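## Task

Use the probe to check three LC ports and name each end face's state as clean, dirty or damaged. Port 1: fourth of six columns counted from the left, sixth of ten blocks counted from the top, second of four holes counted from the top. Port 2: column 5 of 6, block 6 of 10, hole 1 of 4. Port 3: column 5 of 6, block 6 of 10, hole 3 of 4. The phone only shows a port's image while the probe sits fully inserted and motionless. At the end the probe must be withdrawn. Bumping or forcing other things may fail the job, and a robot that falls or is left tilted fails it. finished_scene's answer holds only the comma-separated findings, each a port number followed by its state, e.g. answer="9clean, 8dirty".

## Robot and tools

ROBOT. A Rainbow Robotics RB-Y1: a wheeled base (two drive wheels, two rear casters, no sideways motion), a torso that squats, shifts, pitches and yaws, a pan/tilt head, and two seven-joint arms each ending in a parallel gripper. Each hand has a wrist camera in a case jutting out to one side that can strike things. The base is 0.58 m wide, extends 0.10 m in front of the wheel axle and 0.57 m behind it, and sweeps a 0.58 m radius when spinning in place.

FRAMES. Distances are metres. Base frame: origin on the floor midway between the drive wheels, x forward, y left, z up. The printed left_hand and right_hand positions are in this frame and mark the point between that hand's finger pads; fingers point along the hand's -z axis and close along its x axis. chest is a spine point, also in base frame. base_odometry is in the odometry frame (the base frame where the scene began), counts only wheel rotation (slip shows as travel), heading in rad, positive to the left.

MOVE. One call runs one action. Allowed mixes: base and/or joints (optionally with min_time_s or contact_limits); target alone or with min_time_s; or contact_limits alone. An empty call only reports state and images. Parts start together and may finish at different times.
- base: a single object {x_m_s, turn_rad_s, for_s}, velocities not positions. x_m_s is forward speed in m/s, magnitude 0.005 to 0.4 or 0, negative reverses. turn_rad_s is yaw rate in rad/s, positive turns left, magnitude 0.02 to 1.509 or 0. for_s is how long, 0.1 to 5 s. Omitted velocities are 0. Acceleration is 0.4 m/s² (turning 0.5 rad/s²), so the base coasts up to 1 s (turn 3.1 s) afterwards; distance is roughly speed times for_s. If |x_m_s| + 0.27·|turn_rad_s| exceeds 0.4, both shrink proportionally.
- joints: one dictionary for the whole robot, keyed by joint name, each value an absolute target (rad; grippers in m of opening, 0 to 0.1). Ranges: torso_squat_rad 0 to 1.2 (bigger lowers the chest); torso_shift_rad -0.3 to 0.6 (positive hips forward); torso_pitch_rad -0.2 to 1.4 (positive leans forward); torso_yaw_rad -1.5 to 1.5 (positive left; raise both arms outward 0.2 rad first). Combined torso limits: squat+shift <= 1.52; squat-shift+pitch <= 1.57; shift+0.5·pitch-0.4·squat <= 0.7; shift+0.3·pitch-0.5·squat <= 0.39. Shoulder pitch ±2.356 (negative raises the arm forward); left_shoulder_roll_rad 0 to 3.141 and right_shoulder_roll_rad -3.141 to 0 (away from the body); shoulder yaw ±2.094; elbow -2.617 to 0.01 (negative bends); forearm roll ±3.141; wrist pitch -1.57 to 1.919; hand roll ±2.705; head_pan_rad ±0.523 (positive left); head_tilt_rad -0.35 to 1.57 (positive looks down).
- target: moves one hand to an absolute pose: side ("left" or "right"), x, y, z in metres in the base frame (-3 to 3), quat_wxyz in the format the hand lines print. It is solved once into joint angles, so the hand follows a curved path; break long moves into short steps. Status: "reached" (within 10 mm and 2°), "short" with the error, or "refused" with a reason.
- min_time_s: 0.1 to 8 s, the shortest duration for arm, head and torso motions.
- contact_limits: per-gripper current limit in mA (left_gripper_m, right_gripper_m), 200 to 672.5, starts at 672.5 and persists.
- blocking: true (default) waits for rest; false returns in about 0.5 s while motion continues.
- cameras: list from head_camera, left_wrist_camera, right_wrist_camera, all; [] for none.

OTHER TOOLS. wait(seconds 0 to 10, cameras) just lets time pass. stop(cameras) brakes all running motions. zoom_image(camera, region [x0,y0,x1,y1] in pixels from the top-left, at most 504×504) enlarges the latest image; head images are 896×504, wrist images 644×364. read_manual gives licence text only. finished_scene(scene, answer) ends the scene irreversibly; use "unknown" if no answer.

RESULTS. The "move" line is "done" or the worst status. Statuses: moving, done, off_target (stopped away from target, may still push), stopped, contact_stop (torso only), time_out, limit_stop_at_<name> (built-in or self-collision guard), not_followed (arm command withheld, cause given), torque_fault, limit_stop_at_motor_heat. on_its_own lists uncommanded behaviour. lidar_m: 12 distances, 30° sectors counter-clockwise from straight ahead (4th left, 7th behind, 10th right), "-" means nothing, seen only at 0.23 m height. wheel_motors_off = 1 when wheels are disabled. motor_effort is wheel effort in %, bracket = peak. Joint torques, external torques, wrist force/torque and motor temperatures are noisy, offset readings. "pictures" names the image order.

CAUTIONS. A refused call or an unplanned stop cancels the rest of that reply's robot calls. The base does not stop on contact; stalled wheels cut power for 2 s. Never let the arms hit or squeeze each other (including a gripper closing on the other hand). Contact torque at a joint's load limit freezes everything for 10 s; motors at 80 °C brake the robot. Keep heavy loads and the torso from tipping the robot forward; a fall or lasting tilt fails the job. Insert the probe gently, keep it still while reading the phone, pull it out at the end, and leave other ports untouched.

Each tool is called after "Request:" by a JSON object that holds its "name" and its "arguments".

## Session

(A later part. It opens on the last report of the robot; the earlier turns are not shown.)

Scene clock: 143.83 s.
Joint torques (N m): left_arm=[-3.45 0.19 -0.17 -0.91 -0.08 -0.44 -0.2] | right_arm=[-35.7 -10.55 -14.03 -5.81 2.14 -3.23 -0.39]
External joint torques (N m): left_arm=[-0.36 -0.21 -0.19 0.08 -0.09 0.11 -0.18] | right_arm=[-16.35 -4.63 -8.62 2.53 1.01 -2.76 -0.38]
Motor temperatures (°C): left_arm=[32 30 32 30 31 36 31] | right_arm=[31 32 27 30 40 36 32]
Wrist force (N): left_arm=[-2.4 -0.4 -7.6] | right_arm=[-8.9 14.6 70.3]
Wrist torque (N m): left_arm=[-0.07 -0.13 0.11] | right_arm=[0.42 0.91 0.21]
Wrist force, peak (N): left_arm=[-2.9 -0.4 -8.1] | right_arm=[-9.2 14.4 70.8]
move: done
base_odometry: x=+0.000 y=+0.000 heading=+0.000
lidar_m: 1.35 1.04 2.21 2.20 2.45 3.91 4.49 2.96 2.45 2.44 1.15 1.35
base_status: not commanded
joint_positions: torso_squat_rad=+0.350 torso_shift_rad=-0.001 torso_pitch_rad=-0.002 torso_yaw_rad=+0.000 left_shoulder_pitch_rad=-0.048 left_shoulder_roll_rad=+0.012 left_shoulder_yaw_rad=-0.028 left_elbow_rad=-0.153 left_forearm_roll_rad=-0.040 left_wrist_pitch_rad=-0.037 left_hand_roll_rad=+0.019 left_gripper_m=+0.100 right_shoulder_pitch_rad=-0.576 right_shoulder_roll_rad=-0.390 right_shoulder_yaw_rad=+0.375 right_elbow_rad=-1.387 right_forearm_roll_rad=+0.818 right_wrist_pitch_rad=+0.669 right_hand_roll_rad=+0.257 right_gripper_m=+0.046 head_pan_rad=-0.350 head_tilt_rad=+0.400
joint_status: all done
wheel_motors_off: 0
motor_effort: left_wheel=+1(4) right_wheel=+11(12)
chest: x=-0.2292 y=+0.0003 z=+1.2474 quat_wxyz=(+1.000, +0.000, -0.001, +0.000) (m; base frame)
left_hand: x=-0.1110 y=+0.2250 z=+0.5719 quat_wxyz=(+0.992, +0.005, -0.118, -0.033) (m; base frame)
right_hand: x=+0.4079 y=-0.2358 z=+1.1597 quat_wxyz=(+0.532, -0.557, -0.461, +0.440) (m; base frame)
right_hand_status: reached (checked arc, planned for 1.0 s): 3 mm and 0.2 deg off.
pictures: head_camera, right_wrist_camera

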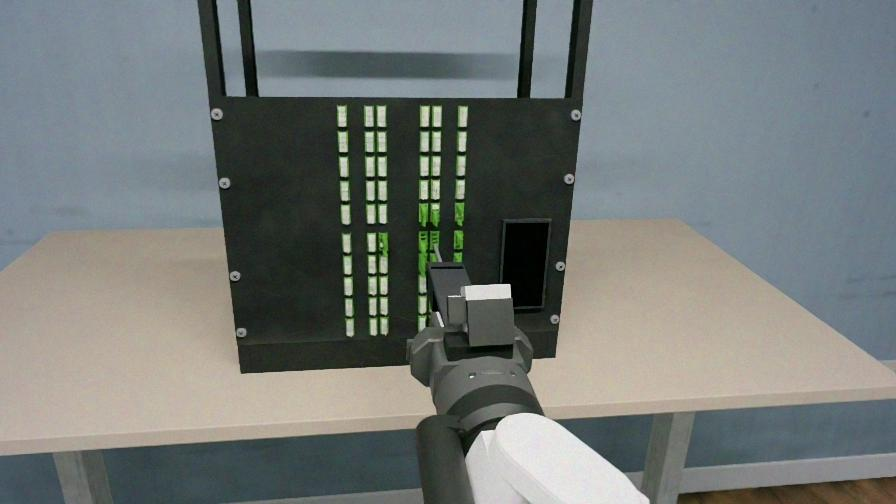

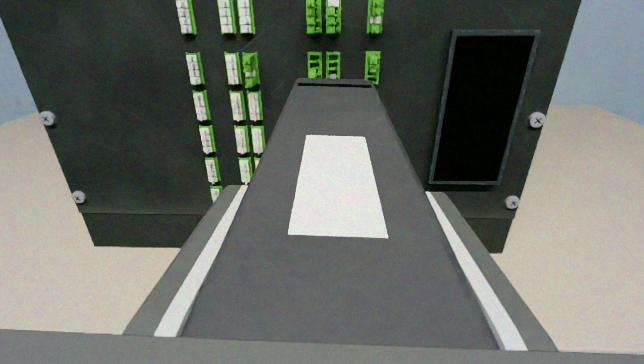

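Request:
{"name": "move", "arguments": {"target": {"side":"right","x":0.402,"y":-0.2340,"z":1.1625,"quat_wxyz":[0.5311,-0.5581,-0.4617,0.4394]}, "min_time_s": 1, "cameras": []}}

Request:
{"name": "move", "arguments": {"target": {"side":"right","x":0.4045,"y":-0.2340,"z":1.1630,"quat_wxyz":[0.5311,-0.5581,-0.4617,0.4394]}, "min_time_s": 1, "cameras": ["head_camera","right_wrist_camera"]}}

Request:
{"name": "zoom_image", "arguments": {"camera": "right_wrist_camera", "region": [310, 40, 360, 80]}}

Scene clock: 146.63 s.
Joint torques (N m): left_arm=[-3.39 0.3 -0.57 -0.94 -0.08 -0.4 -0.11] | right_arm=[-19.78 -7.26 -5.32 -9.52 1.33 -0.68 0.26]
External joint torques (N m): left_arm=[-0.36 -0.11 -0.59 0.04 -0.09 0.14 -0.1] | right_arm=[-0.74 -1.49 0.13 -1.17 0.18 -0.17 0.27]
Motor temperatures (°C): left_arm=[32 30 31 30 31 36 31] | right_arm=[31 32 27 30 40 36 32]
Wrist force (N): left_arm=[-3.1 -0.8 -7.7] | right_arm=[-4.0 13.1 -0.1]
Wrist torque (N m): left_arm=[0.02 -0.24 0.13] | right_arm=[-0.48 -0.18 0.17]
Wrist force, peak (N): left_arm=[-3.5 -0.2 -8.2] | right_arm=[-8.8 14.1 70.7]
move: done
base_odometry: x=+0.000 y=+0.000 heading=+0.000
lidar_m: 1.35 1.03 2.21 2.20 2.45 3.92 4.49 2.96 2.45 2.44 1.15 1.36
base_status: not commanded
joint_positions: torso_squat_rad=+0.350 torso_shift_rad=+0.000 torso_pitch_rad=+0.000 torso_yaw_rad=+0.000 left_shoulder_pitch_rad=-0.048 left_shoulder_roll_rad=+0.012 left_shoulder_yaw_rad=-0.028 left_elbow_rad=-0.153 left_forearm_roll_rad=-0.040 left_wrist_pitch_rad=-0.037 left_hand_roll_rad=+0.019 left_gripper_m=+0.100 right_shoulder_pitch_rad=-0.560 right_shoulder_roll_rad=-0.392 right_shoulder_yaw_rad=+0.377 right_elbow_rad=-1.425 right_forearm_roll_rad=+0.810 right_wrist_pitch_rad=+0.687 right_hand_roll_rad=+0.274 right_gripper_m=+0.046 head_pan_rad=-0.350 head_tilt_rad=+0.400
joint_status: all done
wheel_motors_off: 0
motor_effort: left_wheel=-2(5) right_wheel=-1(11)
chest: x=-0.2281 y=+0.0003 z=+1.2475 quat_wxyz=(+1.000, +0.000, +0.000, +0.000) (m; base frame)
left_hand: x=-0.1109 y=+0.2250 z=+0.5718 quat_wxyz=(+0.993, +0.005, -0.117, -0.033) (m; base frame)
right_hand: x=+0.4033 y=-0.2339 z=+1.1612 quat_wxyz=(+0.532, -0.558, -0.461, +0.440) (m; base frame)
right_hand_status: reached (checked arc, planned for 1.0 s): 2 mm and 0.1 deg off.
pictures: none
No camera images: "cameras" was empty.

Scene clock: 147.97 s.
Joint torques (N m): left_arm=[-3.28 0.27 -0.51 -0.87 -0.08 -0.41 -0.16] | right_arm=[-22.56 -7.31 -7.68 -8.93 1.33 -0.97 0.24]
External joint torques (N m): left_arm=[-0.24 -0.13 -0.53 0.11 -0.09 0.13 -0.14] | right_arm=[-3.45 -1.51 -2.23 -0.59 0.18 -0.46 0.25]
Motor temperatures (°C): left_arm=[32 30 31 30 31 36 31] | right_arm=[31 32 27 30 40 36 32]
Wrist force (N): left_arm=[-2.6 -0.2 -7.0] | right_arm=[-3.9 13.4 -0.2]
Wrist torque (N m): left_arm=[-0.06 -0.19 0.13] | right_arm=[-0.50 -0.17 0.16]
Wrist force, peak (N): left_arm=[-2.8 -0.6 -8.2] | right_arm=[-4.3 13.4 -0.1]
move: done
base_odometry: x=+0.000 y=+0.000 heading=+0.000
lidar_m: 1.35 1.04 2.21 2.20 2.45 3.92 4.49 2.96 2.44 2.44 1.15 1.36
base_status: not commanded
joint_positions: torso_squat_rad=+0.350 torso_shift_rad=+0.000 torso_pitch_rad=+0.000 torso_yaw_rad=+0.000 left_shoulder_pitch_rad=-0.048 left_shoulder_roll_rad=+0.012 left_shoulder_yaw_rad=-0.028 left_elbow_rad=-0.153 left_forearm_roll_rad=-0.040 left_wrist_pitch_rad=-0.037 left_hand_roll_rad=+0.019 left_gripper_m=+0.100 right_shoulder_pitch_rad=-0.564 right_shoulder_roll_rad=-0.393 right_shoulder_yaw_rad=+0.377 right_elbow_rad=-1.422 right_forearm_roll_rad=+0.808 right_wrist_pitch_rad=+0.686 right_hand_roll_rad=+0.275 right_gripper_m=+0.046 head_pan_rad=-0.350 head_tilt_rad=+0.400
joint_status: all done
wheel_motors_off: 0
motor_effort: left_wheel=-1(4) right_wheel=+0(3)
chest: x=-0.2281 y=+0.0003 z=+1.2475 quat_wxyz=(+1.000, +0.000, +0.000, +0.000) (m; base frame)
left_hand: x=-0.1109 y=+0.2250 z=+0.5718 quat_wxyz=(+0.993, +0.005, -0.117, -0.033) (m; base frame)
right_hand: x=+0.4043 y=-0.2339 z=+1.1622 quat_wxyz=(+0.531, -0.558, -0.461, +0.440) (m; base frame)
right_hand_status: reached (checked arc, planned for 1.0 s): 1 mm and 0.1 deg off.
pictures: head_camera, right_wrist_camera

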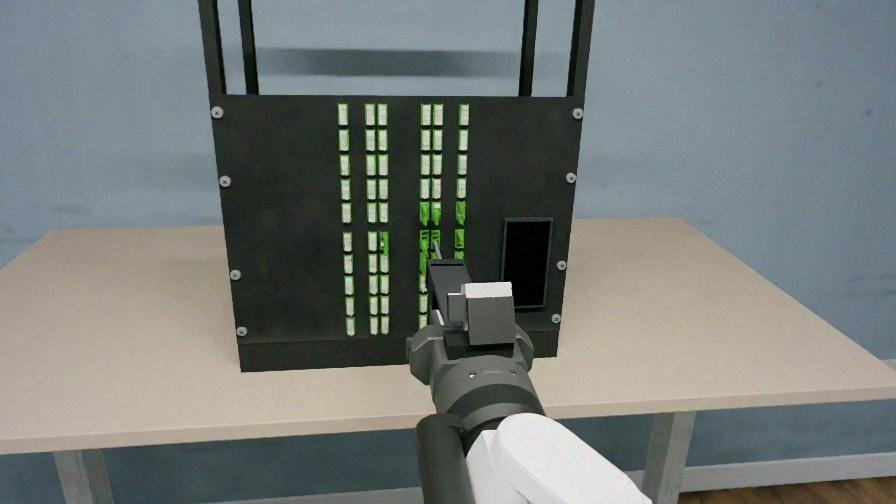

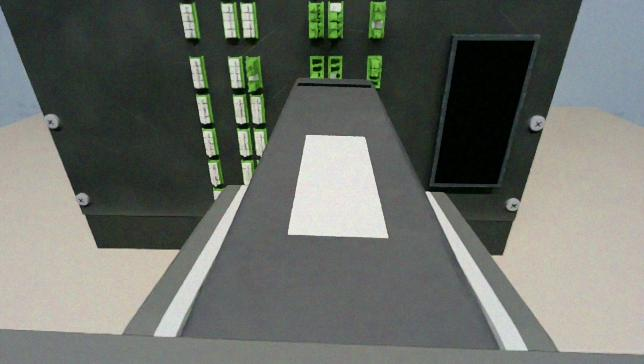

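Scaled by 10.080 from the camera's 644x364 image, which has a finer 1265x715 frame.

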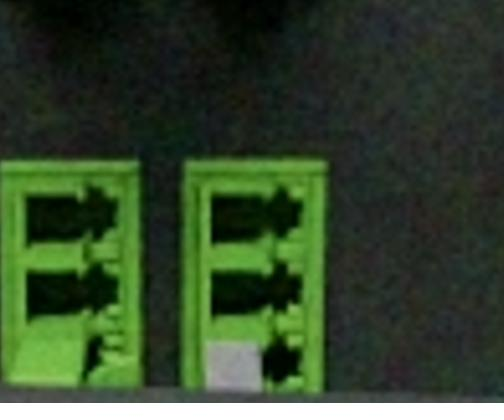

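Request:
{"name": "move", "arguments": {"target": {"side":"right","x":0.4055,"y":-0.2349,"z":1.1622,"quat_wxyz":[0.5311,-0.5581,-0.4617,0.4394]}, "min_time_s": 1, "cameras": ["right_wrist_camera"]}}

Request:
{"name": "zoom_image", "arguments": {"camera": "right_wrist_camera", "region": [310, 40, 360, 80]}}

Scene clock: 151.10 s.
Joint torques (N m): left_arm=[-3.27 0.35 -0.31 -0.99 -0.05 -0.37 -0.16] | right_arm=[-22.39 -6.9 -7.66 -8.68 1.85 -1.07 -0.17]
External joint torques (N m): left_arm=[-0.24 -0.05 -0.33 -0.01 -0.06 0.17 -0.15] | right_arm=[-3.24 -1.05 -2.22 -0.34 0.71 -0.57 -0.16]
Motor temperatures (°C): left_arm=[32 30 31 30 31 36 31] | right_arm=[31 32 27 30 40 36 32]
Wrist force (N): left_arm=[-2.5 -0.2 -7.6] | right_arm=[-4.1 13.2 -0.5]
Wrist torque (N m): left_arm=[-0.09 -0.17 0.11] | right_arm=[-0.49 -0.19 0.17]
Wrist force, peak (N): left_arm=[-3.2 -0.4 -8.2] | right_arm=[-4.1 13.6 -0.4]
move: done
base_odometry: x=+0.000 y=+0.000 heading=+0.000
lidar_m: 1.35 1.03 2.22 2.20 2.45 3.91 4.49 2.96 2.45 2.44 1.15 1.36
base_status: not commanded
joint_positions: torso_squat_rad=+0.350 torso_shift_rad=+0.000 torso_pitch_rad=+0.000 torso_yaw_rad=+0.000 left_shoulder_pitch_rad=-0.048 left_shoulder_roll_rad=+0.012 left_shoulder_yaw_rad=-0.028 left_elbow_rad=-0.153 left_forearm_roll_rad=-0.040 left_wrist_pitch_rad=-0.037 left_hand_roll_rad=+0.019 left_gripper_m=+0.100 right_shoulder_pitch_rad=-0.566 right_shoulder_roll_rad=-0.393 right_shoulder_yaw_rad=+0.375 right_elbow_rad=-1.414 right_forearm_roll_rad=+0.811 right_wrist_pitch_rad=+0.681 right_hand_roll_rad=+0.270 right_gripper_m=+0.046 head_pan_rad=-0.350 head_tilt_rad=+0.400
joint_status: all done
wheel_motors_off: 0
motor_effort: left_wheel=-1(4) right_wheel=-1(3)
chest: x=-0.2281 y=+0.0003 z=+1.2475 quat_wxyz=(+1.000, +0.000, +0.000, +0.000) (m; base frame)
left_hand: x=-0.1109 y=+0.2250 z=+0.5718 quat_wxyz=(+0.993, +0.005, -0.117, -0.033) (m; base frame)
right_hand: x=+0.4053 y=-0.2348 z=+1.1614 quat_wxyz=(+0.532, -0.558, -0.461, +0.440) (m; base frame)
right_hand_status: reached (checked arc, planned for 1.0 s): 1 mm and 0.1 deg off.
pictures: right_wrist_camera

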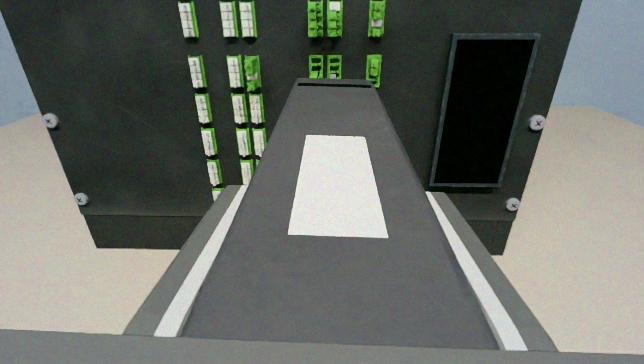

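Scaled by 10.080 from the camera's 644x364 image, which has a finer 1265x715 frame.

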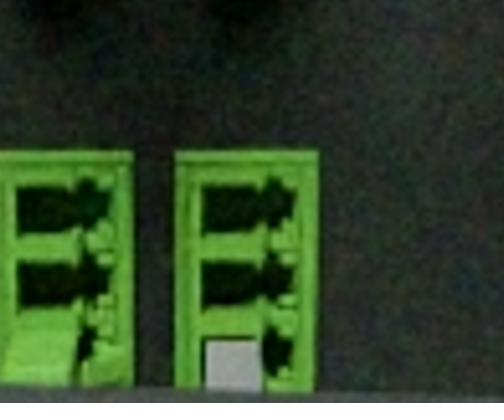

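Request:
{"name": "move", "arguments": {"target": {"side":"right","x":0.4085,"y":-0.2355,"z":1.1622,"quat_wxyz":[0.5311,-0.5581,-0.4617,0.4394]}, "min_time_s": 1, "cameras": ["right_wrist_camera"]}}

Request:
{"name": "zoom_image", "arguments": {"camera": "right_wrist_camera", "region": [310, 40, 360, 80]}}

Scene clock: 153.60 s.
Joint torques (N m): left_arm=[-3.61 0.06 -0.4 -0.88 -0.14 -0.43 -0.21] | right_arm=[-21.88 -5.4 -8.32 -8.11 1.86 -0.5 -0.4]
External joint torques (N m): left_arm=[-0.57 -0.34 -0.42 0.09 -0.15 0.11 -0.2] | right_arm=[-2.58 0.52 -2.9 0.23 0.73 -0.01 -0.39]
Motor temperatures (°C): left_arm=[32 30 31 30 31 36 31] | right_arm=[31 32 27 30 40 36 32]
Wrist force (N): left_arm=[-2.6 -0.7 -7.7] | right_arm=[-3.3 13.0 0.6]
Wrist torque (N m): left_arm=[0.01 -0.20 0.12] | right_arm=[-0.57 -0.43 0.18]
Wrist force, peak (N): left_arm=[-3.2 -0.1 -8.1] | right_arm=[-3.6 14.0 2.0]
move: done
base_odometry: x=+0.000 y=+0.000 heading=+0.000
lidar_m: 1.35 1.03 2.21 2.20 2.46 3.92 4.49 2.96 2.45 2.44 1.15 1.36
base_status: not commanded
joint_positions: torso_squat_rad=+0.350 torso_shift_rad=+0.000 torso_pitch_rad=+0.000 torso_yaw_rad=+0.000 left_shoulder_pitch_rad=-0.048 left_shoulder_roll_rad=+0.012 left_shoulder_yaw_rad=-0.028 left_elbow_rad=-0.153 left_forearm_roll_rad=-0.040 left_wrist_pitch_rad=-0.037 left_hand_roll_rad=+0.019 left_gripper_m=+0.100 right_shoulder_pitch_rad=-0.575 right_shoulder_roll_rad=-0.392 right_shoulder_yaw_rad=+0.374 right_elbow_rad=-1.396 right_forearm_roll_rad=+0.815 right_wrist_pitch_rad=+0.673 right_hand_roll_rad=+0.263 right_gripper_m=+0.046 head_pan_rad=-0.350 head_tilt_rad=+0.400
joint_status: all done
wheel_motors_off: 0
motor_effort: left_wheel=+0(4) right_wheel=+0(4)
chest: x=-0.2281 y=+0.0003 z=+1.2475 quat_wxyz=(+1.000, +0.000, +0.000, +0.000) (m; base frame)
left_hand: x=-0.1109 y=+0.2250 z=+0.5718 quat_wxyz=(+0.993, +0.005, -0.117, -0.033) (m; base frame)
right_hand: x=+0.4083 y=-0.2354 z=+1.1616 quat_wxyz=(+0.531, -0.558, -0.461, +0.440) (m; base frame)
right_hand_status: reached (checked arc, planned for 1.0 s): 1 mm and 0.1 deg off.
pictures: right_wrist_camera

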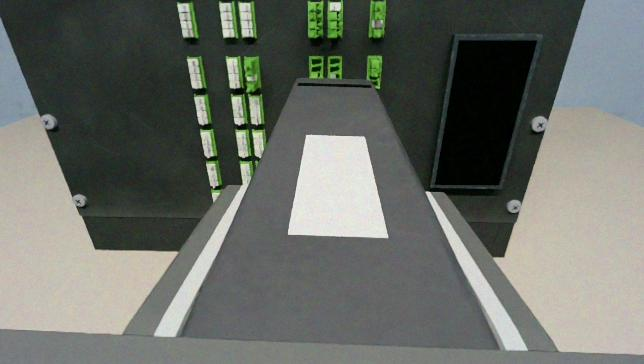

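Scaled by 10.080 from the camera's 644x364 image, which has a finer 1265x715 frame.

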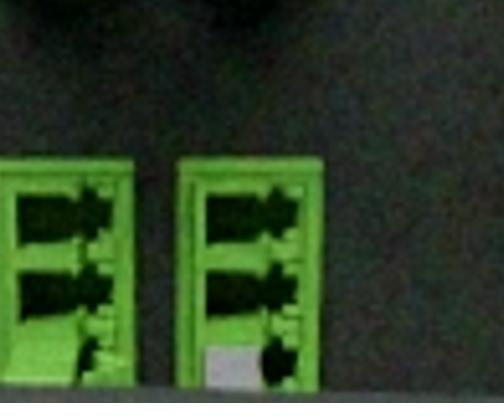

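Request:
{"name": "move", "arguments": {"target": {"side":"right","x":0.4145,"y":-0.2367,"z":1.1624,"quat_wxyz":[0.5311,-0.5581,-0.4617,0.4394]}, "min_time_s": 1.5, "cameras": ["right_wrist_camera"]}}

Request:
{"name": "zoom_image", "arguments": {"camera": "right_wrist_camera", "region": [310, 40, 360, 80]}}

Scene clock: 156.07 s.
Joint torques (N m): left_arm=[-3.37 0.04 -0.35 -0.91 -0.04 -0.51 -0.23] | right_arm=[-24.12 -6.32 -9.3 -6.98 1.64 -0.64 -0.32]
External joint torques (N m): left_arm=[-0.33 -0.36 -0.37 0.07 -0.05 0.03 -0.22] | right_arm=[-4.52 -0.27 -3.93 1.36 0.53 -0.18 -0.31]
Motor temperatures (°C): left_arm=[32 30 31 30 31 36 31] | right_arm=[31 32 27 30 40 36 32]
Wrist force (N): left_arm=[-2.3 -0.4 -7.8] | right_arm=[-4.1 11.9 15.3]
Wrist torque (N m): left_arm=[-0.05 -0.13 0.12] | right_arm=[-0.58 -0.14 0.23]
Wrist force, peak (N): left_arm=[-3.0 -0.4 -8.0] | right_arm=[-4.2 12.3 15.3]
move: done
base_odometry: x=+0.000 y=+0.000 heading=+0.000
lidar_m: 1.35 1.03 2.22 2.20 2.45 3.92 4.49 2.96 2.45 2.44 1.15 1.36
base_status: not commanded
joint_positions: torso_squat_rad=+0.350 torso_shift_rad=+0.000 torso_pitch_rad=+0.000 torso_yaw_rad=+0.000 left_shoulder_pitch_rad=-0.048 left_shoulder_roll_rad=+0.012 left_shoulder_yaw_rad=-0.028 left_elbow_rad=-0.153 left_forearm_roll_rad=-0.040 left_wrist_pitch_rad=-0.037 left_hand_roll_rad=+0.019 left_gripper_m=+0.100 right_shoulder_pitch_rad=-0.594 right_shoulder_roll_rad=-0.389 right_shoulder_yaw_rad=+0.371 right_elbow_rad=-1.362 right_forearm_roll_rad=+0.821 right_wrist_pitch_rad=+0.659 right_hand_roll_rad=+0.250 right_gripper_m=+0.046 head_pan_rad=-0.350 head_tilt_rad=+0.400
joint_status: all done
wheel_motors_off: 0
motor_effort: left_wheel=-1(4) right_wheel=-1(4)
chest: x=-0.2281 y=+0.0003 z=+1.2475 quat_wxyz=(+1.000, +0.000, +0.000, +0.000) (m; base frame)
left_hand: x=-0.1109 y=+0.2250 z=+0.5718 quat_wxyz=(+0.993, +0.005, -0.117, -0.033) (m; base frame)
right_hand: x=+0.4138 y=-0.2365 z=+1.1617 quat_wxyz=(+0.531, -0.558, -0.461, +0.440) (m; base frame)
right_hand_status: reached (checked arc, planned for 1.5 s): 1 mm and 0.1 deg off.
pictures: right_wrist_camera

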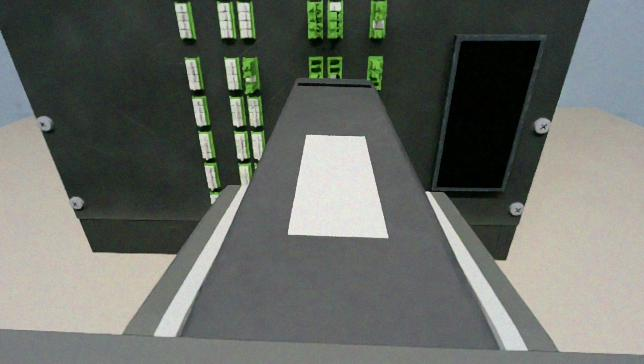

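Scaled by 10.080 from the camera's 644x364 image, which has a finer 1265x715 frame.

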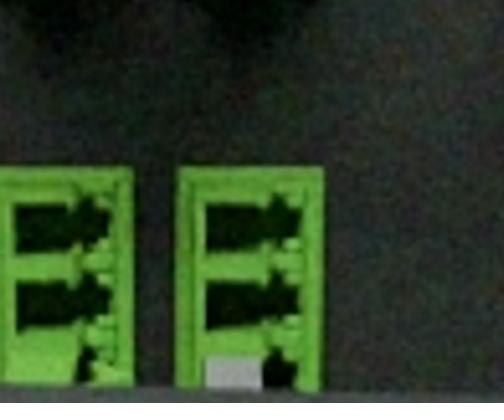

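Excellent, sliding in. Continue.

Request:
{"name": "move", "arguments": {"target": {"side":"right","x":0.4205,"y":-0.2382,"z":1.1628,"quat_wxyz":[0.5311,-0.5581,-0.4617,0.4394]}, "min_time_s": 1.5, "cameras": ["right_wrist_camera"]}}

Request:
{"name": "move", "arguments": {"target": {"side":"right","x":0.4245,"y":-0.2391,"z":1.163,"quat_wxyz":[0.5311,-0.5581,-0.4617,0.4394]}, "min_time_s": 1.5, "cameras": ["right_wrist_camera"]}}

Request:
{"name": "zoom_image", "arguments": {"camera": "right_wrist_camera", "region": [430, 80, 540, 170]}}

Scene clock: 158.77 s.
Joint torques (N m): left_arm=[-3.54 0.15 -0.36 -0.96 -0.02 -0.43 -0.15] | right_arm=[-29.37 -9.43 -12.08 -5.11 1.35 -1.26 -0.6]
External joint torques (N m): left_arm=[-0.47 -0.25 -0.38 0.03 -0.03 0.11 -0.13] | right_arm=[-9.46 -3.26 -6.77 3.23 0.26 -0.82 -0.59]
Motor temperatures (°C): left_arm=[32 30 31 30 31 36 31] | right_arm=[31 32 27 30 40 36 32]
Wrist force (N): left_arm=[-2.4 -0.2 -7.5] | right_arm=[-5.1 11.0 48.0]
Wrist torque (N m): left_arm=[-0.05 -0.16 0.13] | right_arm=[-0.40 0.29 0.37]
Wrist force, peak (N): left_arm=[-3.0 -0.2 -8.1] | right_arm=[-5.2 11.2 48.2]
move: done
base_odometry: x=+0.000 y=+0.000 heading=+0.000
lidar_m: 1.35 1.04 2.21 2.20 2.46 3.91 4.49 2.96 2.46 2.44 1.15 1.36
base_status: not commanded
joint_positions: torso_squat_rad=+0.350 torso_shift_rad=-0.001 torso_pitch_rad=-0.001 torso_yaw_rad=+0.000 left_shoulder_pitch_rad=-0.048 left_shoulder_roll_rad=+0.012 left_shoulder_yaw_rad=-0.028 left_elbow_rad=-0.153 left_forearm_roll_rad=-0.040 left_wrist_pitch_rad=-0.037 left_hand_roll_rad=+0.019 left_gripper_m=+0.100 right_shoulder_pitch_rad=-0.613 right_shoulder_roll_rad=-0.386 right_shoulder_yaw_rad=+0.368 right_elbow_rad=-1.325 right_forearm_roll_rad=+0.828 right_wrist_pitch_rad=+0.644 right_hand_roll_rad=+0.236 right_gripper_m=+0.046 head_pan_rad=-0.350 head_tilt_rad=+0.400
joint_status: all done
wheel_motors_off: 0
motor_effort: left_wheel=-2(4) right_wheel=+3(5)
chest: x=-0.2288 y=+0.0003 z=+1.2474 quat_wxyz=(+1.000, +0.000, -0.001, +0.000) (m; base frame)
left_hand: x=-0.1109 y=+0.2250 z=+0.5719 quat_wxyz=(+0.992, +0.005, -0.118, -0.033) (m; base frame)
right_hand: x=+0.4189 y=-0.2376 z=+1.1618 quat_wxyz=(+0.531, -0.557, -0.461, +0.440) (m; base frame)
right_hand_status: reached (checked arc, planned for 1.5 s): 2 mm and 0.1 deg off.
pictures: right_wrist_camera

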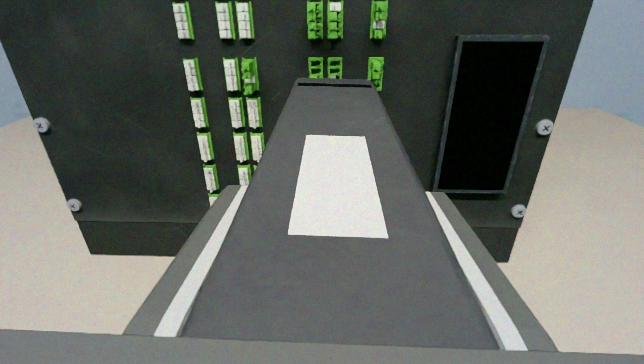

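Scene clock: 160.60 s.
Joint torques (N m): left_arm=[-3.62 0.27 -0.37 -0.96 -0.09 -0.46 -0.12] | right_arm=[-36.74 -13.22 -16.01 -2.28 0.86 -2.65 -0.57]
External joint torques (N m): left_arm=[-0.5 -0.12 -0.39 0.04 -0.1 0.08 -0.11] | right_arm=[-16.58 -6.96 -10.75 6.06 -0.21 -2.23 -0.56]
Motor temperatures (°C): left_arm=[32 30 31 30 31 36 31] | right_arm=[31 32 27 30 40 36 32]
Wrist force (N): left_arm=[-3.1 -0.3 -7.7] | right_arm=[-7.8 8.7 96.0]
Wrist torque (N m): left_arm=[-0.10 -0.22 0.13] | right_arm=[-0.21 1.01 0.53]
Wrist force, peak (N): left_arm=[-3.1 0.0 -8.4] | right_arm=[-8.0 8.9 96.7]
move: done
base_odometry: x=+0.000 y=+0.000 heading=+0.000
lidar_m: 1.35 1.04 2.21 2.21 2.46 3.91 4.49 2.96 2.44 2.44 1.15 1.36
base_status: not commanded
joint_positions: torso_squat_rad=+0.350 torso_shift_rad=-0.002 torso_pitch_rad=-0.003 torso_yaw_rad=+0.000 left_shoulder_pitch_rad=-0.048 left_shoulder_roll_rad=+0.012 left_shoulder_yaw_rad=-0.028 left_elbow_rad=-0.153 left_forearm_roll_rad=-0.040 left_wrist_pitch_rad=-0.037 left_hand_roll_rad=+0.019 left_gripper_m=+0.100 right_shoulder_pitch_rad=-0.628 right_shoulder_roll_rad=-0.382 right_shoulder_yaw_rad=+0.367 right_elbow_rad=-1.294 right_forearm_roll_rad=+0.837 right_wrist_pitch_rad=+0.631 right_hand_roll_rad=+0.222 right_gripper_m=+0.046 head_pan_rad=-0.350 head_tilt_rad=+0.400
joint_status: all done
wheel_motors_off: 0
motor_effort: left_wheel=+2(6) right_wheel=+15(18)
chest: x=-0.2298 y=+0.0004 z=+1.2474 quat_wxyz=(+1.000, +0.000, -0.001, +0.000) (m; base frame)
left_hand: x=-0.1109 y=+0.2250 z=+0.5720 quat_wxyz=(+0.992, +0.005, -0.119, -0.033) (m; base frame)
right_hand: x=+0.4222 y=-0.2380 z=+1.1612 quat_wxyz=(+0.532, -0.557, -0.461, +0.441) (m; base frame)
right_hand_status: reached (checked arc, planned for 1.5 s): 3 mm and 0.2 deg off.
pictures: right_wrist_camera

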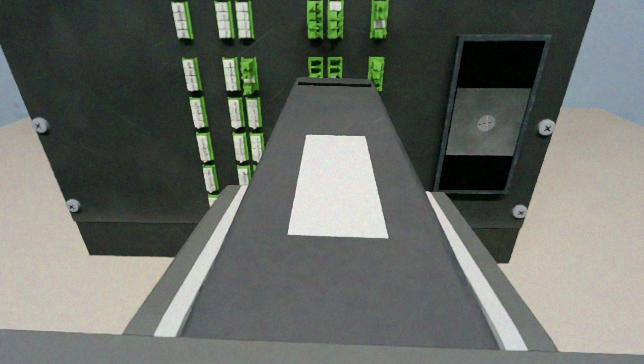

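Scaled by 4.582 from the camera's 644x364 image, which has a finer 1265x715 frame.

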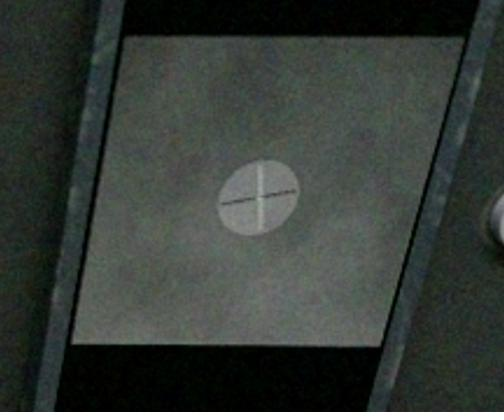

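Request:
{"name": "zoom_image", "arguments": {"camera": "right_wrist_camera", "region": [470, 108, 502, 138]}}

Scaled by 15.750 from the camera's 644x364 image, which has a finer 1265x715 frame.

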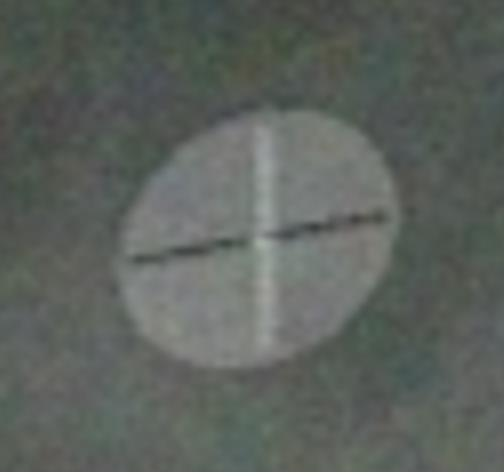

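Request:
{"name": "move", "arguments": {"target": {"side":"right","x":0.411,"y":-0.2362,"z":1.1620,"quat_wxyz":[0.5311,-0.5581,-0.4617,0.4394]}, "min_time_s": 1.5, "cameras": []}}

Request:
{"name": "move", "arguments": {"target": {"side":"right","x":0.388,"y":-0.2305,"z":1.1605,"quat_wxyz":[0.5311,-0.5581,-0.4617,0.4394]}, "min_time_s": 2, "cameras": []}}

Request:
{"name": "move", "arguments": {"target": {"side":"right","x":0.3915,"y":-0.2147,"z":1.1667,"quat_wxyz":[0.5311,-0.5581,-0.4617,0.4394]}, "min_time_s": 1.5, "cameras": ["head_camera","right_wrist_camera"]}}

Request:
{"name": "zoom_image", "arguments": {"camera": "right_wrist_camera", "region": [310, 40, 360, 80]}}

Request:
{"name": "zoom_image", "arguments": {"camera": "head_camera", "region": [415, 215, 455, 255]}}

Scene clock: 165.47 s.
Joint torques (N m): left_arm=[-3.23 0.18 -0.24 -0.84 -0.1 -0.4 -0.18] | right_arm=[-7.09 -1.08 1.79 -12.99 0.97 1.14 -0.14]
External joint torques (N m): left_arm=[-0.26 -0.22 -0.26 0.11 -0.11 0.13 -0.17] | right_arm=[12.45 4.95 7.15 -4.63 -0.15 1.6 -0.13]
Motor temperatures (°C): left_arm=[32 30 31 30 31 36 31] | right_arm=[31 32 27 30 39 36 32]
Wrist force (N): left_arm=[-2.6 -0.3 -7.2] | right_arm=[0.5 11.9 -73.1]
Wrist torque (N m): left_arm=[-0.04 -0.18 0.11] | right_arm=[-0.80 -0.82 0.44]
Wrist force, peak (N): left_arm=[-3.1 -0.1 -8.3] | right_arm=[-7.6 9.3 96.3]
move: done
base_odometry: x=+0.000 y=+0.000 heading=+0.000
lidar_m: 1.35 1.03 2.21 2.20 2.45 3.91 4.49 2.96 2.45 2.44 1.15 1.36
base_status: not commanded
joint_positions: torso_squat_rad=+0.350 torso_shift_rad=+0.001 torso_pitch_rad=+0.002 torso_yaw_rad=+0.000 left_shoulder_pitch_rad=-0.048 left_shoulder_roll_rad=+0.012 left_shoulder_yaw_rad=-0.028 left_elbow_rad=-0.153 left_forearm_roll_rad=-0.040 left_wrist_pitch_rad=-0.037 left_hand_roll_rad=+0.019 left_gripper_m=+0.100 right_shoulder_pitch_rad=-0.592 right_shoulder_roll_rad=-0.389 right_shoulder_yaw_rad=+0.370 right_elbow_rad=-1.365 right_forearm_roll_rad=+0.823 right_wrist_pitch_rad=+0.661 right_hand_roll_rad=+0.250 right_gripper_m=+0.046 head_pan_rad=-0.350 head_tilt_rad=+0.400
joint_status: all done
wheel_motors_off: 0
motor_effort: left_wheel=-7(7) right_wheel=-20(22)
chest: x=-0.2266 y=+0.0002 z=+1.2476 quat_wxyz=(+1.000, +0.000, +0.001, +0.000) (m; base frame)
left_hand: x=-0.1109 y=+0.2251 z=+0.5717 quat_wxyz=(+0.993, +0.005, -0.116, -0.032) (m; base frame)
right_hand: x=+0.4148 y=-0.2368 z=+1.1611 quat_wxyz=(+0.532, -0.558, -0.461, +0.440) (m; base frame)
right_hand_status: reached (checked arc, planned for 1.5 s): 4 mm and 0.1 deg off.
pictures: none
No camera images: "cameras" was empty.

Scene clock: 167.80 s.
Joint torques (N m): left_arm=[-3.13 0.26 -0.31 -0.83 -0.05 -0.41 -0.21] | right_arm=[-18.93 -6.63 -5.4 -9.65 1.44 -0.68 0.25]
External joint torques (N m): left_arm=[-0.11 -0.15 -0.33 0.14 -0.06 0.13 -0.2] | right_arm=[-0.78 -1.27 0.07 -1.28 0.26 -0.11 0.26]
Motor temperatures (°C): left_arm=[32 30 31 30 31 36 31] | right_arm=[31 32 27 30 39 36 32]
Wrist force (N): left_arm=[-2.2 -0.3 -7.3] | right_arm=[-3.8 13.1 0.1]
Wrist torque (N m): left_arm=[-0.09 -0.12 0.12] | right_arm=[-0.45 -0.14 0.12]
Wrist force, peak (N): left_arm=[-3.0 -0.4 -7.9] | right_arm=[1.5 10.8 -77.9]
move: done
base_odometry: x=+0.000 y=+0.000 heading=+0.000
lidar_m: 1.35 1.03 2.21 2.20 2.45 3.92 4.49 2.96 2.45 2.44 1.15 1.36
base_status: not commanded
joint_positions: torso_squat_rad=+0.350 torso_shift_rad=+0.000 torso_pitch_rad=+0.000 torso_yaw_rad=+0.000 left_shoulder_pitch_rad=-0.048 left_shoulder_roll_rad=+0.012 left_shoulder_yaw_rad=-0.028 left_elbow_rad=-0.153 left_forearm_roll_rad=-0.040 left_wrist_pitch_rad=-0.037 left_hand_roll_rad=+0.019 left_gripper_m=+0.100 right_shoulder_pitch_rad=-0.505 right_shoulder_roll_rad=-0.395 right_shoulder_yaw_rad=+0.382 right_elbow_rad=-1.519 right_forearm_roll_rad=+0.804 right_wrist_pitch_rad=+0.722 right_hand_roll_rad=+0.307 right_gripper_m=+0.046 head_pan_rad=-0.350 head_tilt_rad=+0.400
joint_status: all done
wheel_motors_off: 0
motor_effort: left_wheel=+0(8) right_wheel=-4(25)
chest: x=-0.2278 y=+0.0002 z=+1.2475 quat_wxyz=(+1.000, +0.000, +0.000, +0.000) (m; base frame)
left_hand: x=-0.1109 y=+0.2250 z=+0.5718 quat_wxyz=(+0.993, +0.005, -0.117, -0.033) (m; base frame)
right_hand: x=+0.3870 y=-0.2307 z=+1.1611 quat_wxyz=(+0.531, -0.559, -0.462, +0.439) (m; base frame)
right_hand_status: reached (checked arc, planned for 2.0 s): 1 mm and 0.1 deg off.
pictures: none
No camera images: "cameras" was empty.

Scene clock: 169.63 s.
Joint torques (N m): left_arm=[-3.12 0.42 -0.52 -0.93 -0.11 -0.43 -0.24] | right_arm=[-26.72 0.26 0.19 -10.88 0.99 -5.41 -0.05]
External joint torques (N m): left_arm=[-0.09 0.01 -0.54 0.05 -0.12 0.11 -0.23] | right_arm=[-8.22 5.16 5.49 -2.48 -0.23 -4.81 -0.04]
Motor temperatures (°C): left_arm=[32 30 31 30 31 36 31] | right_arm=[31 32 27 30 39 36 32]
Wrist force (N): left_arm=[-3.2 -0.5 -7.4] | right_arm=[-14.5 12.8 9.8]
Wrist torque (N m): left_arm=[-0.03 -0.27 0.14] | right_arm=[-0.35 2.44 0.29]
Wrist force, peak (N): left_arm=[-2.6 0.0 -8.5] | right_arm=[-13.8 14.0 9.8]
move: done
base_odometry: x=+0.000 y=+0.000 heading=+0.000
lidar_m: 1.35 1.03 2.21 2.20 2.45 3.92 4.49 2.96 2.45 2.44 1.15 1.36
base_status: not commanded
joint_positions: torso_squat_rad=+0.350 torso_shift_rad=+0.000 torso_pitch_rad=+0.000 torso_yaw_rad=+0.000 left_shoulder_pitch_rad=-0.048 left_shoulder_roll_rad=+0.012 left_shoulder_yaw_rad=-0.028 left_elbow_rad=-0.153 left_forearm_roll_rad=-0.040 left_wrist_pitch_rad=-0.037 left_hand_roll_rad=+0.019 left_gripper_m=+0.100 right_shoulder_pitch_rad=-0.535 right_shoulder_roll_rad=-0.366 right_shoulder_yaw_rad=+0.393 right_elbow_rad=-1.504 right_forearm_roll_rad=+0.804 right_wrist_pitch_rad=+0.749 right_hand_roll_rad=+0.325 right_gripper_m=+0.046 head_pan_rad=-0.350 head_tilt_rad=+0.400
joint_status: all done
wheel_motors_off: 0
motor_effort: left_wheel=-3(6) right_wheel=-2(7)
chest: x=-0.2280 y=+0.0002 z=+1.2475 quat_wxyz=(+1.000, +0.000, +0.000, +0.000) (m; base frame)
left_hand: x=-0.1109 y=+0.2250 z=+0.5718 quat_wxyz=(+0.993, +0.005, -0.117, -0.033) (m; base frame)
right_hand: x=+0.3903 y=-0.2167 z=+1.1659 quat_wxyz=(+0.532, -0.559, -0.460, +0.439) (m; base frame)
right_hand_status: reached (checked arc, planned for 1.5 s): 3 mm and 0.2 deg off.
pictures: head_camera, right_wrist_camera

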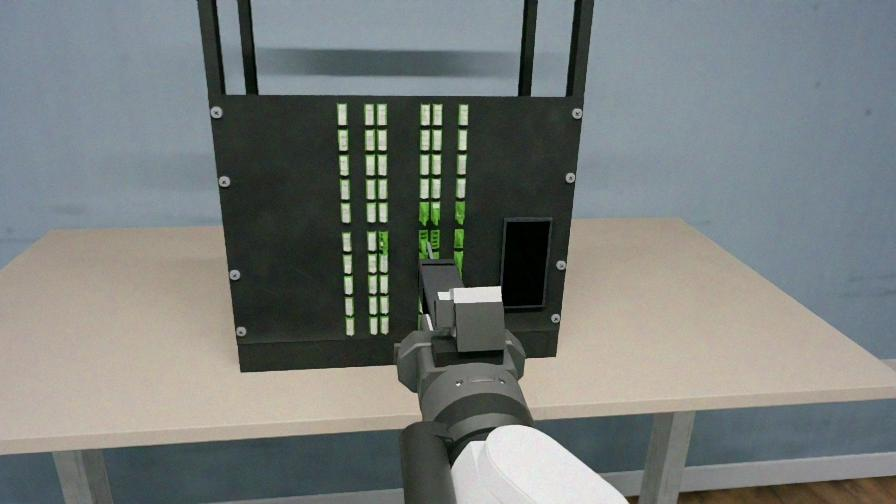

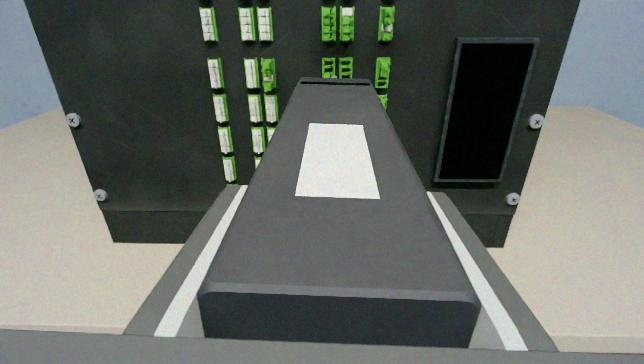

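Scaled by 10.080 from the camera's 644x364 image, which has a finer 1265x715 frame.

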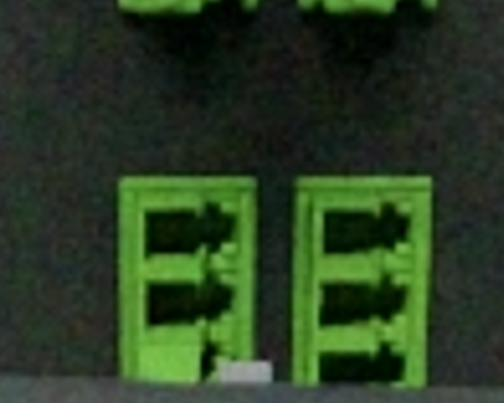

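Scaled by 12.600 from the camera's 896x504 image, which has a finer 1280x720 frame.

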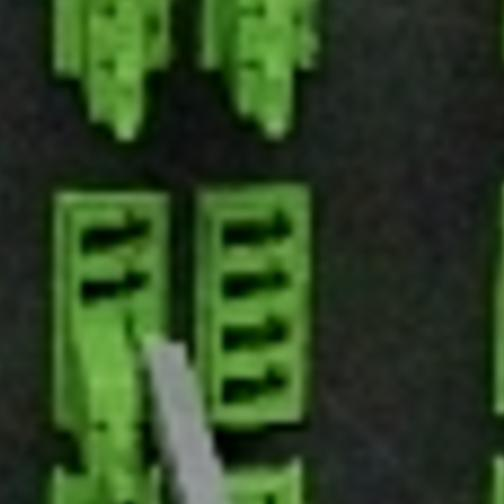

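Request:
{"name": "move", "arguments": {"target": {"side":"right","x":0.3885,"y":-0.2215,"z":1.166,"quat_wxyz":[0.5311,-0.5581,-0.4617,0.4394]}, "min_time_s": 1, "cameras": []}}

Request:
{"name": "move", "arguments": {"target": {"side":"right","x":0.362,"y":-0.2155,"z":1.165,"quat_wxyz":[0.5311,-0.5581,-0.4617,0.4394]}, "min_time_s": 1.5, "cameras": ["head_camera","right_wrist_camera"]}}

Request:
{"name": "zoom_image", "arguments": {"camera": "right_wrist_camera", "region": [270, 0, 410, 100]}}

Request:
{"name": "zoom_image", "arguments": {"camera": "head_camera", "region": [400, 200, 500, 300]}}

Scene clock: 172.37 s.
Joint torques (N m): left_arm=[-3.28 0.32 -0.42 -0.88 -0.04 -0.41 -0.14] | right_arm=[-18.79 -6.23 -7.7 -9.52 1.6 -1.08 0.16]
External joint torques (N m): left_arm=[-0.26 -0.08 -0.44 0.09 -0.05 0.13 -0.13] | right_arm=[-0.43 -1.15 -2.31 -1.15 0.39 -0.48 0.17]
Motor temperatures (°C): left_arm=[32 30 31 30 31 36 31] | right_arm=[31 32 27 30 39 37 32]
Wrist force (N): left_arm=[-2.5 -0.3 -7.2] | right_arm=[-4.5 13.5 -0.2]
Wrist torque (N m): left_arm=[-0.09 -0.16 0.13] | right_arm=[-0.49 -0.23 0.16]
Wrist force, peak (N): left_arm=[-3.2 -0.1 -8.0] | right_arm=[-14.8 13.2 9.8]
move: done
base_odometry: x=+0.000 y=+0.000 heading=+0.000
lidar_m: 1.35 1.04 2.21 2.20 2.45 3.92 4.49 2.95 2.45 2.44 1.15 1.36
base_status: not commanded
joint_positions: torso_squat_rad=+0.350 torso_shift_rad=+0.000 torso_pitch_rad=+0.000 torso_yaw_rad=+0.000 left_shoulder_pitch_rad=-0.048 left_shoulder_roll_rad=+0.012 left_shoulder_yaw_rad=-0.028 left_elbow_rad=-0.153 left_forearm_roll_rad=-0.040 left_wrist_pitch_rad=-0.037 left_hand_roll_rad=+0.019 left_gripper_m=+0.100 right_shoulder_pitch_rad=-0.524 right_shoulder_roll_rad=-0.379 right_shoulder_yaw_rad=+0.390 right_elbow_rad=-1.517 right_forearm_roll_rad=+0.796 right_wrist_pitch_rad=+0.742 right_hand_roll_rad=+0.325 right_gripper_m=+0.046 head_pan_rad=-0.350 head_tilt_rad=+0.400
joint_status: all done
wheel_motors_off: 0
motor_effort: left_wheel=-1(5) right_wheel=+0(4)
chest: x=-0.2280 y=+0.0002 z=+1.2475 quat_wxyz=(+1.000, +0.000, +0.000, +0.000) (m; base frame)
left_hand: x=-0.1109 y=+0.2250 z=+0.5718 quat_wxyz=(+0.993, +0.005, -0.117, -0.033) (m; base frame)
right_hand: x=+0.3886 y=-0.2211 z=+1.1656 quat_wxyz=(+0.531, -0.558, -0.462, +0.440) (m; base frame)
right_hand_status: reached (checked arc, planned for 1.0 s): 1 mm and 0.0 deg off.
pictures: none
No camera images: "cameras" was empty.

Scene clock: 174.20 s.
Joint torques (N m): left_arm=[-2.93 0.5 -0.36 -1.01 -0.13 -0.41 -0.18] | right_arm=[-17.37 -5.54 -4.79 -9.31 1.66 -0.69 0.07]
External joint torques (N m): left_arm=[0.1 0.09 -0.38 -0.04 -0.13 0.13 -0.17] | right_arm=[-0.4 -1.12 0.56 -0.92 0.4 0 0.08]
Motor temperatures (°C): left_arm=[32 30 31 30 31 36 31] | right_arm=[31 32 27 30 39 37 32]
Wrist force (N): left_arm=[-2.8 -0.7 -7.5] | right_arm=[-4.3 13.7 0.1]
Wrist torque (N m): left_arm=[-0.04 -0.19 0.11] | right_arm=[-0.51 -0.21 0.12]
Wrist force, peak (N): left_arm=[-2.8 -0.6 -8.0] | right_arm=[-4.5 13.8 0.1]
move: done
base_odometry: x=+0.000 y=+0.000 heading=+0.000
lidar_m: 1.35 1.03 2.21 2.20 2.45 3.91 4.49 2.96 2.45 2.44 1.14 1.36
base_status: not commanded
joint_positions: torso_squat_rad=+0.350 torso_shift_rad=+0.000 torso_pitch_rad=+0.000 torso_yaw_rad=+0.000 left_shoulder_pitch_rad=-0.048 left_shoulder_roll_rad=+0.012 left_shoulder_yaw_rad=-0.028 left_elbow_rad=-0.153 left_forearm_roll_rad=-0.040 left_wrist_pitch_rad=-0.037 left_hand_roll_rad=+0.019 left_gripper_m=+0.100 right_shoulder_pitch_rad=-0.444 right_shoulder_roll_rad=-0.382 right_shoulder_yaw_rad=+0.405 right_elbow_rad=-1.653 right_forearm_roll_rad=+0.792 right_wrist_pitch_rad=+0.798 right_hand_roll_rad=+0.370 right_gripper_m=+0.046 head_pan_rad=-0.350 head_tilt_rad=+0.400
joint_status: all done
wheel_motors_off: 0
motor_effort: left_wheel=-4(5) right_wheel=-1(4)
chest: x=-0.2280 y=+0.0002 z=+1.2475 quat_wxyz=(+1.000, +0.000, +0.000, +0.000) (m; base frame)
left_hand: x=-0.1109 y=+0.2250 z=+0.5718 quat_wxyz=(+0.993, +0.005, -0.117, -0.033) (m; base frame)
right_hand: x=+0.3621 y=-0.2155 z=+1.1647 quat_wxyz=(+0.531, -0.558, -0.462, +0.439) (m; base frame)
right_hand_status: reached (checked arc, planned for 1.5 s): 0 mm and 0.0 deg off.
pictures: head_camera, right_wrist_camera

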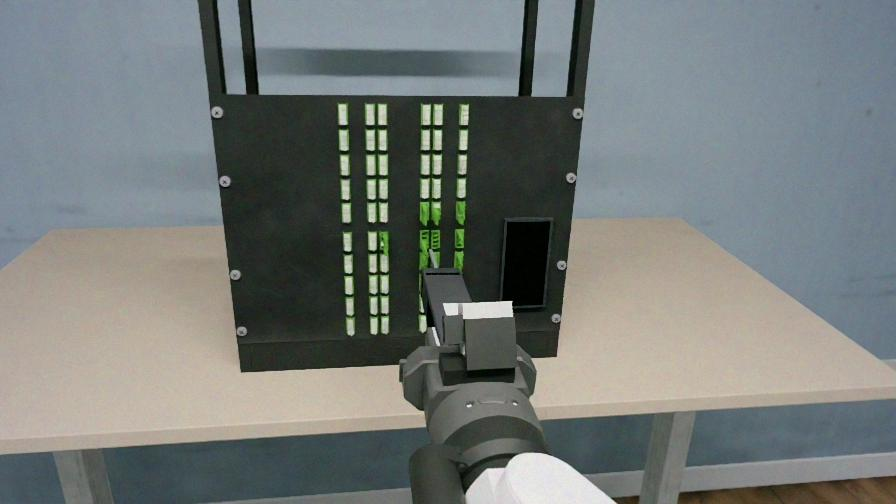

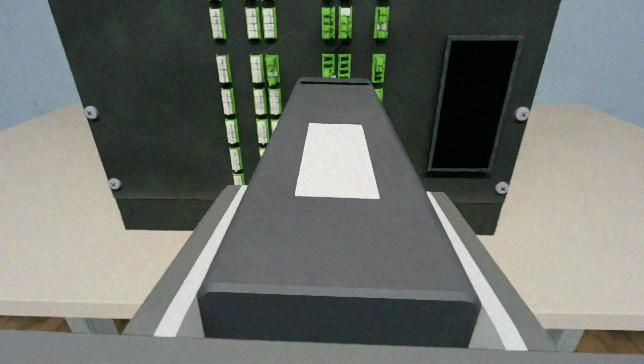

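Scaled by 3.600 from the camera's 644x364 image, which has a finer 1265x715 frame.

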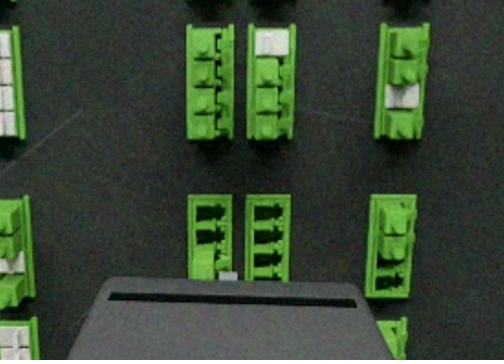

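Scaled by 5.040 from the camera's 896x504 image, which has a finer 1280x720 frame.

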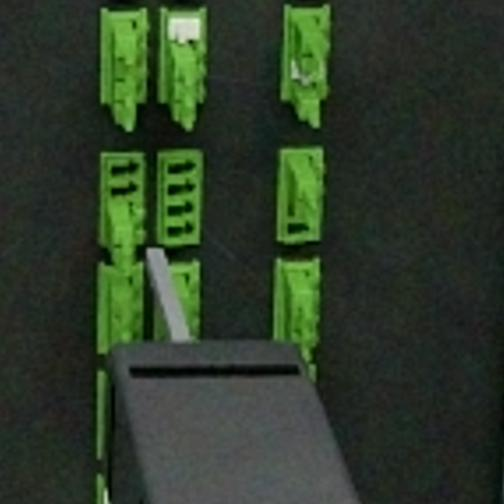

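Request:
{"name": "move", "arguments": {"joints": {"right_gripper_m":0.03}, "cameras": ["right_wrist_camera"]}}

Request:
{"name": "zoom_image", "arguments": {"camera": "right_wrist_camera", "region": [280, 60, 400, 210]}}

Request:
{"name": "zoom_image", "arguments": {"camera": "right_wrist_camera", "region": [40, 0, 140, 240]}}

Request:
{"name": "zoom_image", "arguments": {"camera": "right_wrist_camera", "region": [420, 0, 570, 240]}}

Scene clock: 178.47 s.
Joint torques (N m): left_arm=[-3.43 0.44 -0.31 -0.78 -0.11 -0.4 -0.18] | right_arm=[-18.01 -5.95 -5.36 -9.53 1.64 -0.93 0.28]
External joint torques (N m): left_arm=[-0.4 0.04 -0.33 0.19 -0.12 0.14 -0.17] | right_arm=[-1.04 -1.53 -0.01 -1.14 0.37 -0.25 0.29]
Motor temperatures (°C): left_arm=[32 30 31 30 31 36 31] | right_arm=[31 32 27 30 39 36 32]
Wrist force (N): left_arm=[-2.9 -0.3 -7.7] | right_arm=[-4.5 13.7 0.3]
Wrist torque (N m): left_arm=[-0.09 -0.23 0.13] | right_arm=[-0.50 -0.21 0.14]
Wrist force, peak (N): left_arm=[-3.0 -0.6 -8.2] | right_arm=[-4.2 13.9 0.1]
move: off_target
base_odometry: x=+0.000 y=+0.000 heading=+0.000
lidar_m: 1.35 1.03 2.22 2.21 2.45 3.92 4.49 2.96 2.46 2.44 1.15 1.35
base_status: not commanded
joint_positions: torso_squat_rad=+0.350 torso_shift_rad=+0.000 torso_pitch_rad=+0.000 torso_yaw_rad=+0.000 left_shoulder_pitch_rad=-0.048 left_shoulder_roll_rad=+0.012 left_shoulder_yaw_rad=-0.028 left_elbow_rad=-0.153 left_forearm_roll_rad=-0.040 left_wrist_pitch_rad=-0.037 left_hand_roll_rad=+0.019 left_gripper_m=+0.100 right_shoulder_pitch_rad=-0.444 right_shoulder_roll_rad=-0.382 right_shoulder_yaw_rad=+0.405 right_elbow_rad=-1.653 right_forearm_roll_rad=+0.792 right_wrist_pitch_rad=+0.798 right_hand_roll_rad=+0.370 right_gripper_m=+0.046 head_pan_rad=-0.350 head_tilt_rad=+0.400
joint_status: right_gripper_m off_target (ended at +0.046, target +0.030)
wheel_motors_off: 0
motor_effort: left_wheel=-3(6) right_wheel=-2(4)
chest: x=-0.2280 y=+0.0002 z=+1.2475 quat_wxyz=(+1.000, +0.000, +0.000, +0.000) (m; base frame)
left_hand: x=-0.1109 y=+0.2250 z=+0.5718 quat_wxyz=(+0.993, +0.005, -0.117, -0.033) (m; base frame)
right_hand: x=+0.3621 y=-0.2155 z=+1.1647 quat_wxyz=(+0.531, -0.558, -0.462, +0.439) (m; base frame)
pictures: right_wrist_camera

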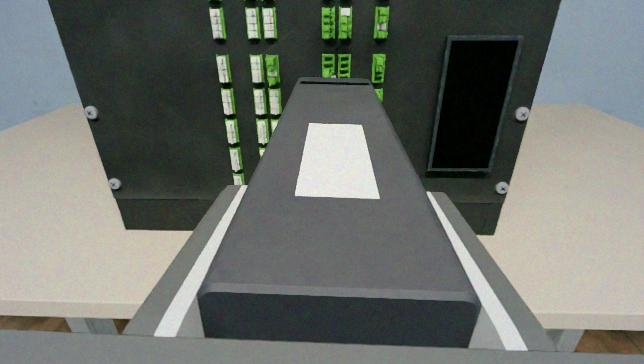

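Scaled by 3.360 from the camera's 644x364 image, which has a finer 1265x715 frame.

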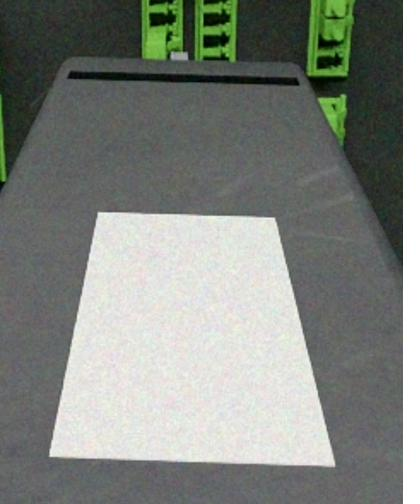

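Scaled by 2.100 from the camera's 644x364 image, which has a finer 1265x715 frame.

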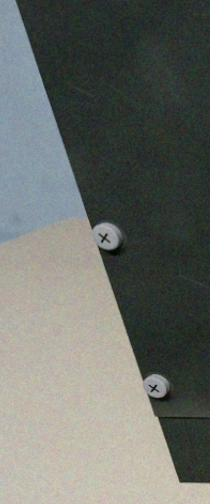

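Scaled by 2.100 from the camera's 644x364 image, which has a finer 1265x715 frame.

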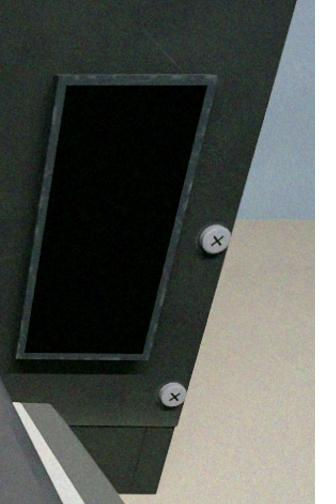

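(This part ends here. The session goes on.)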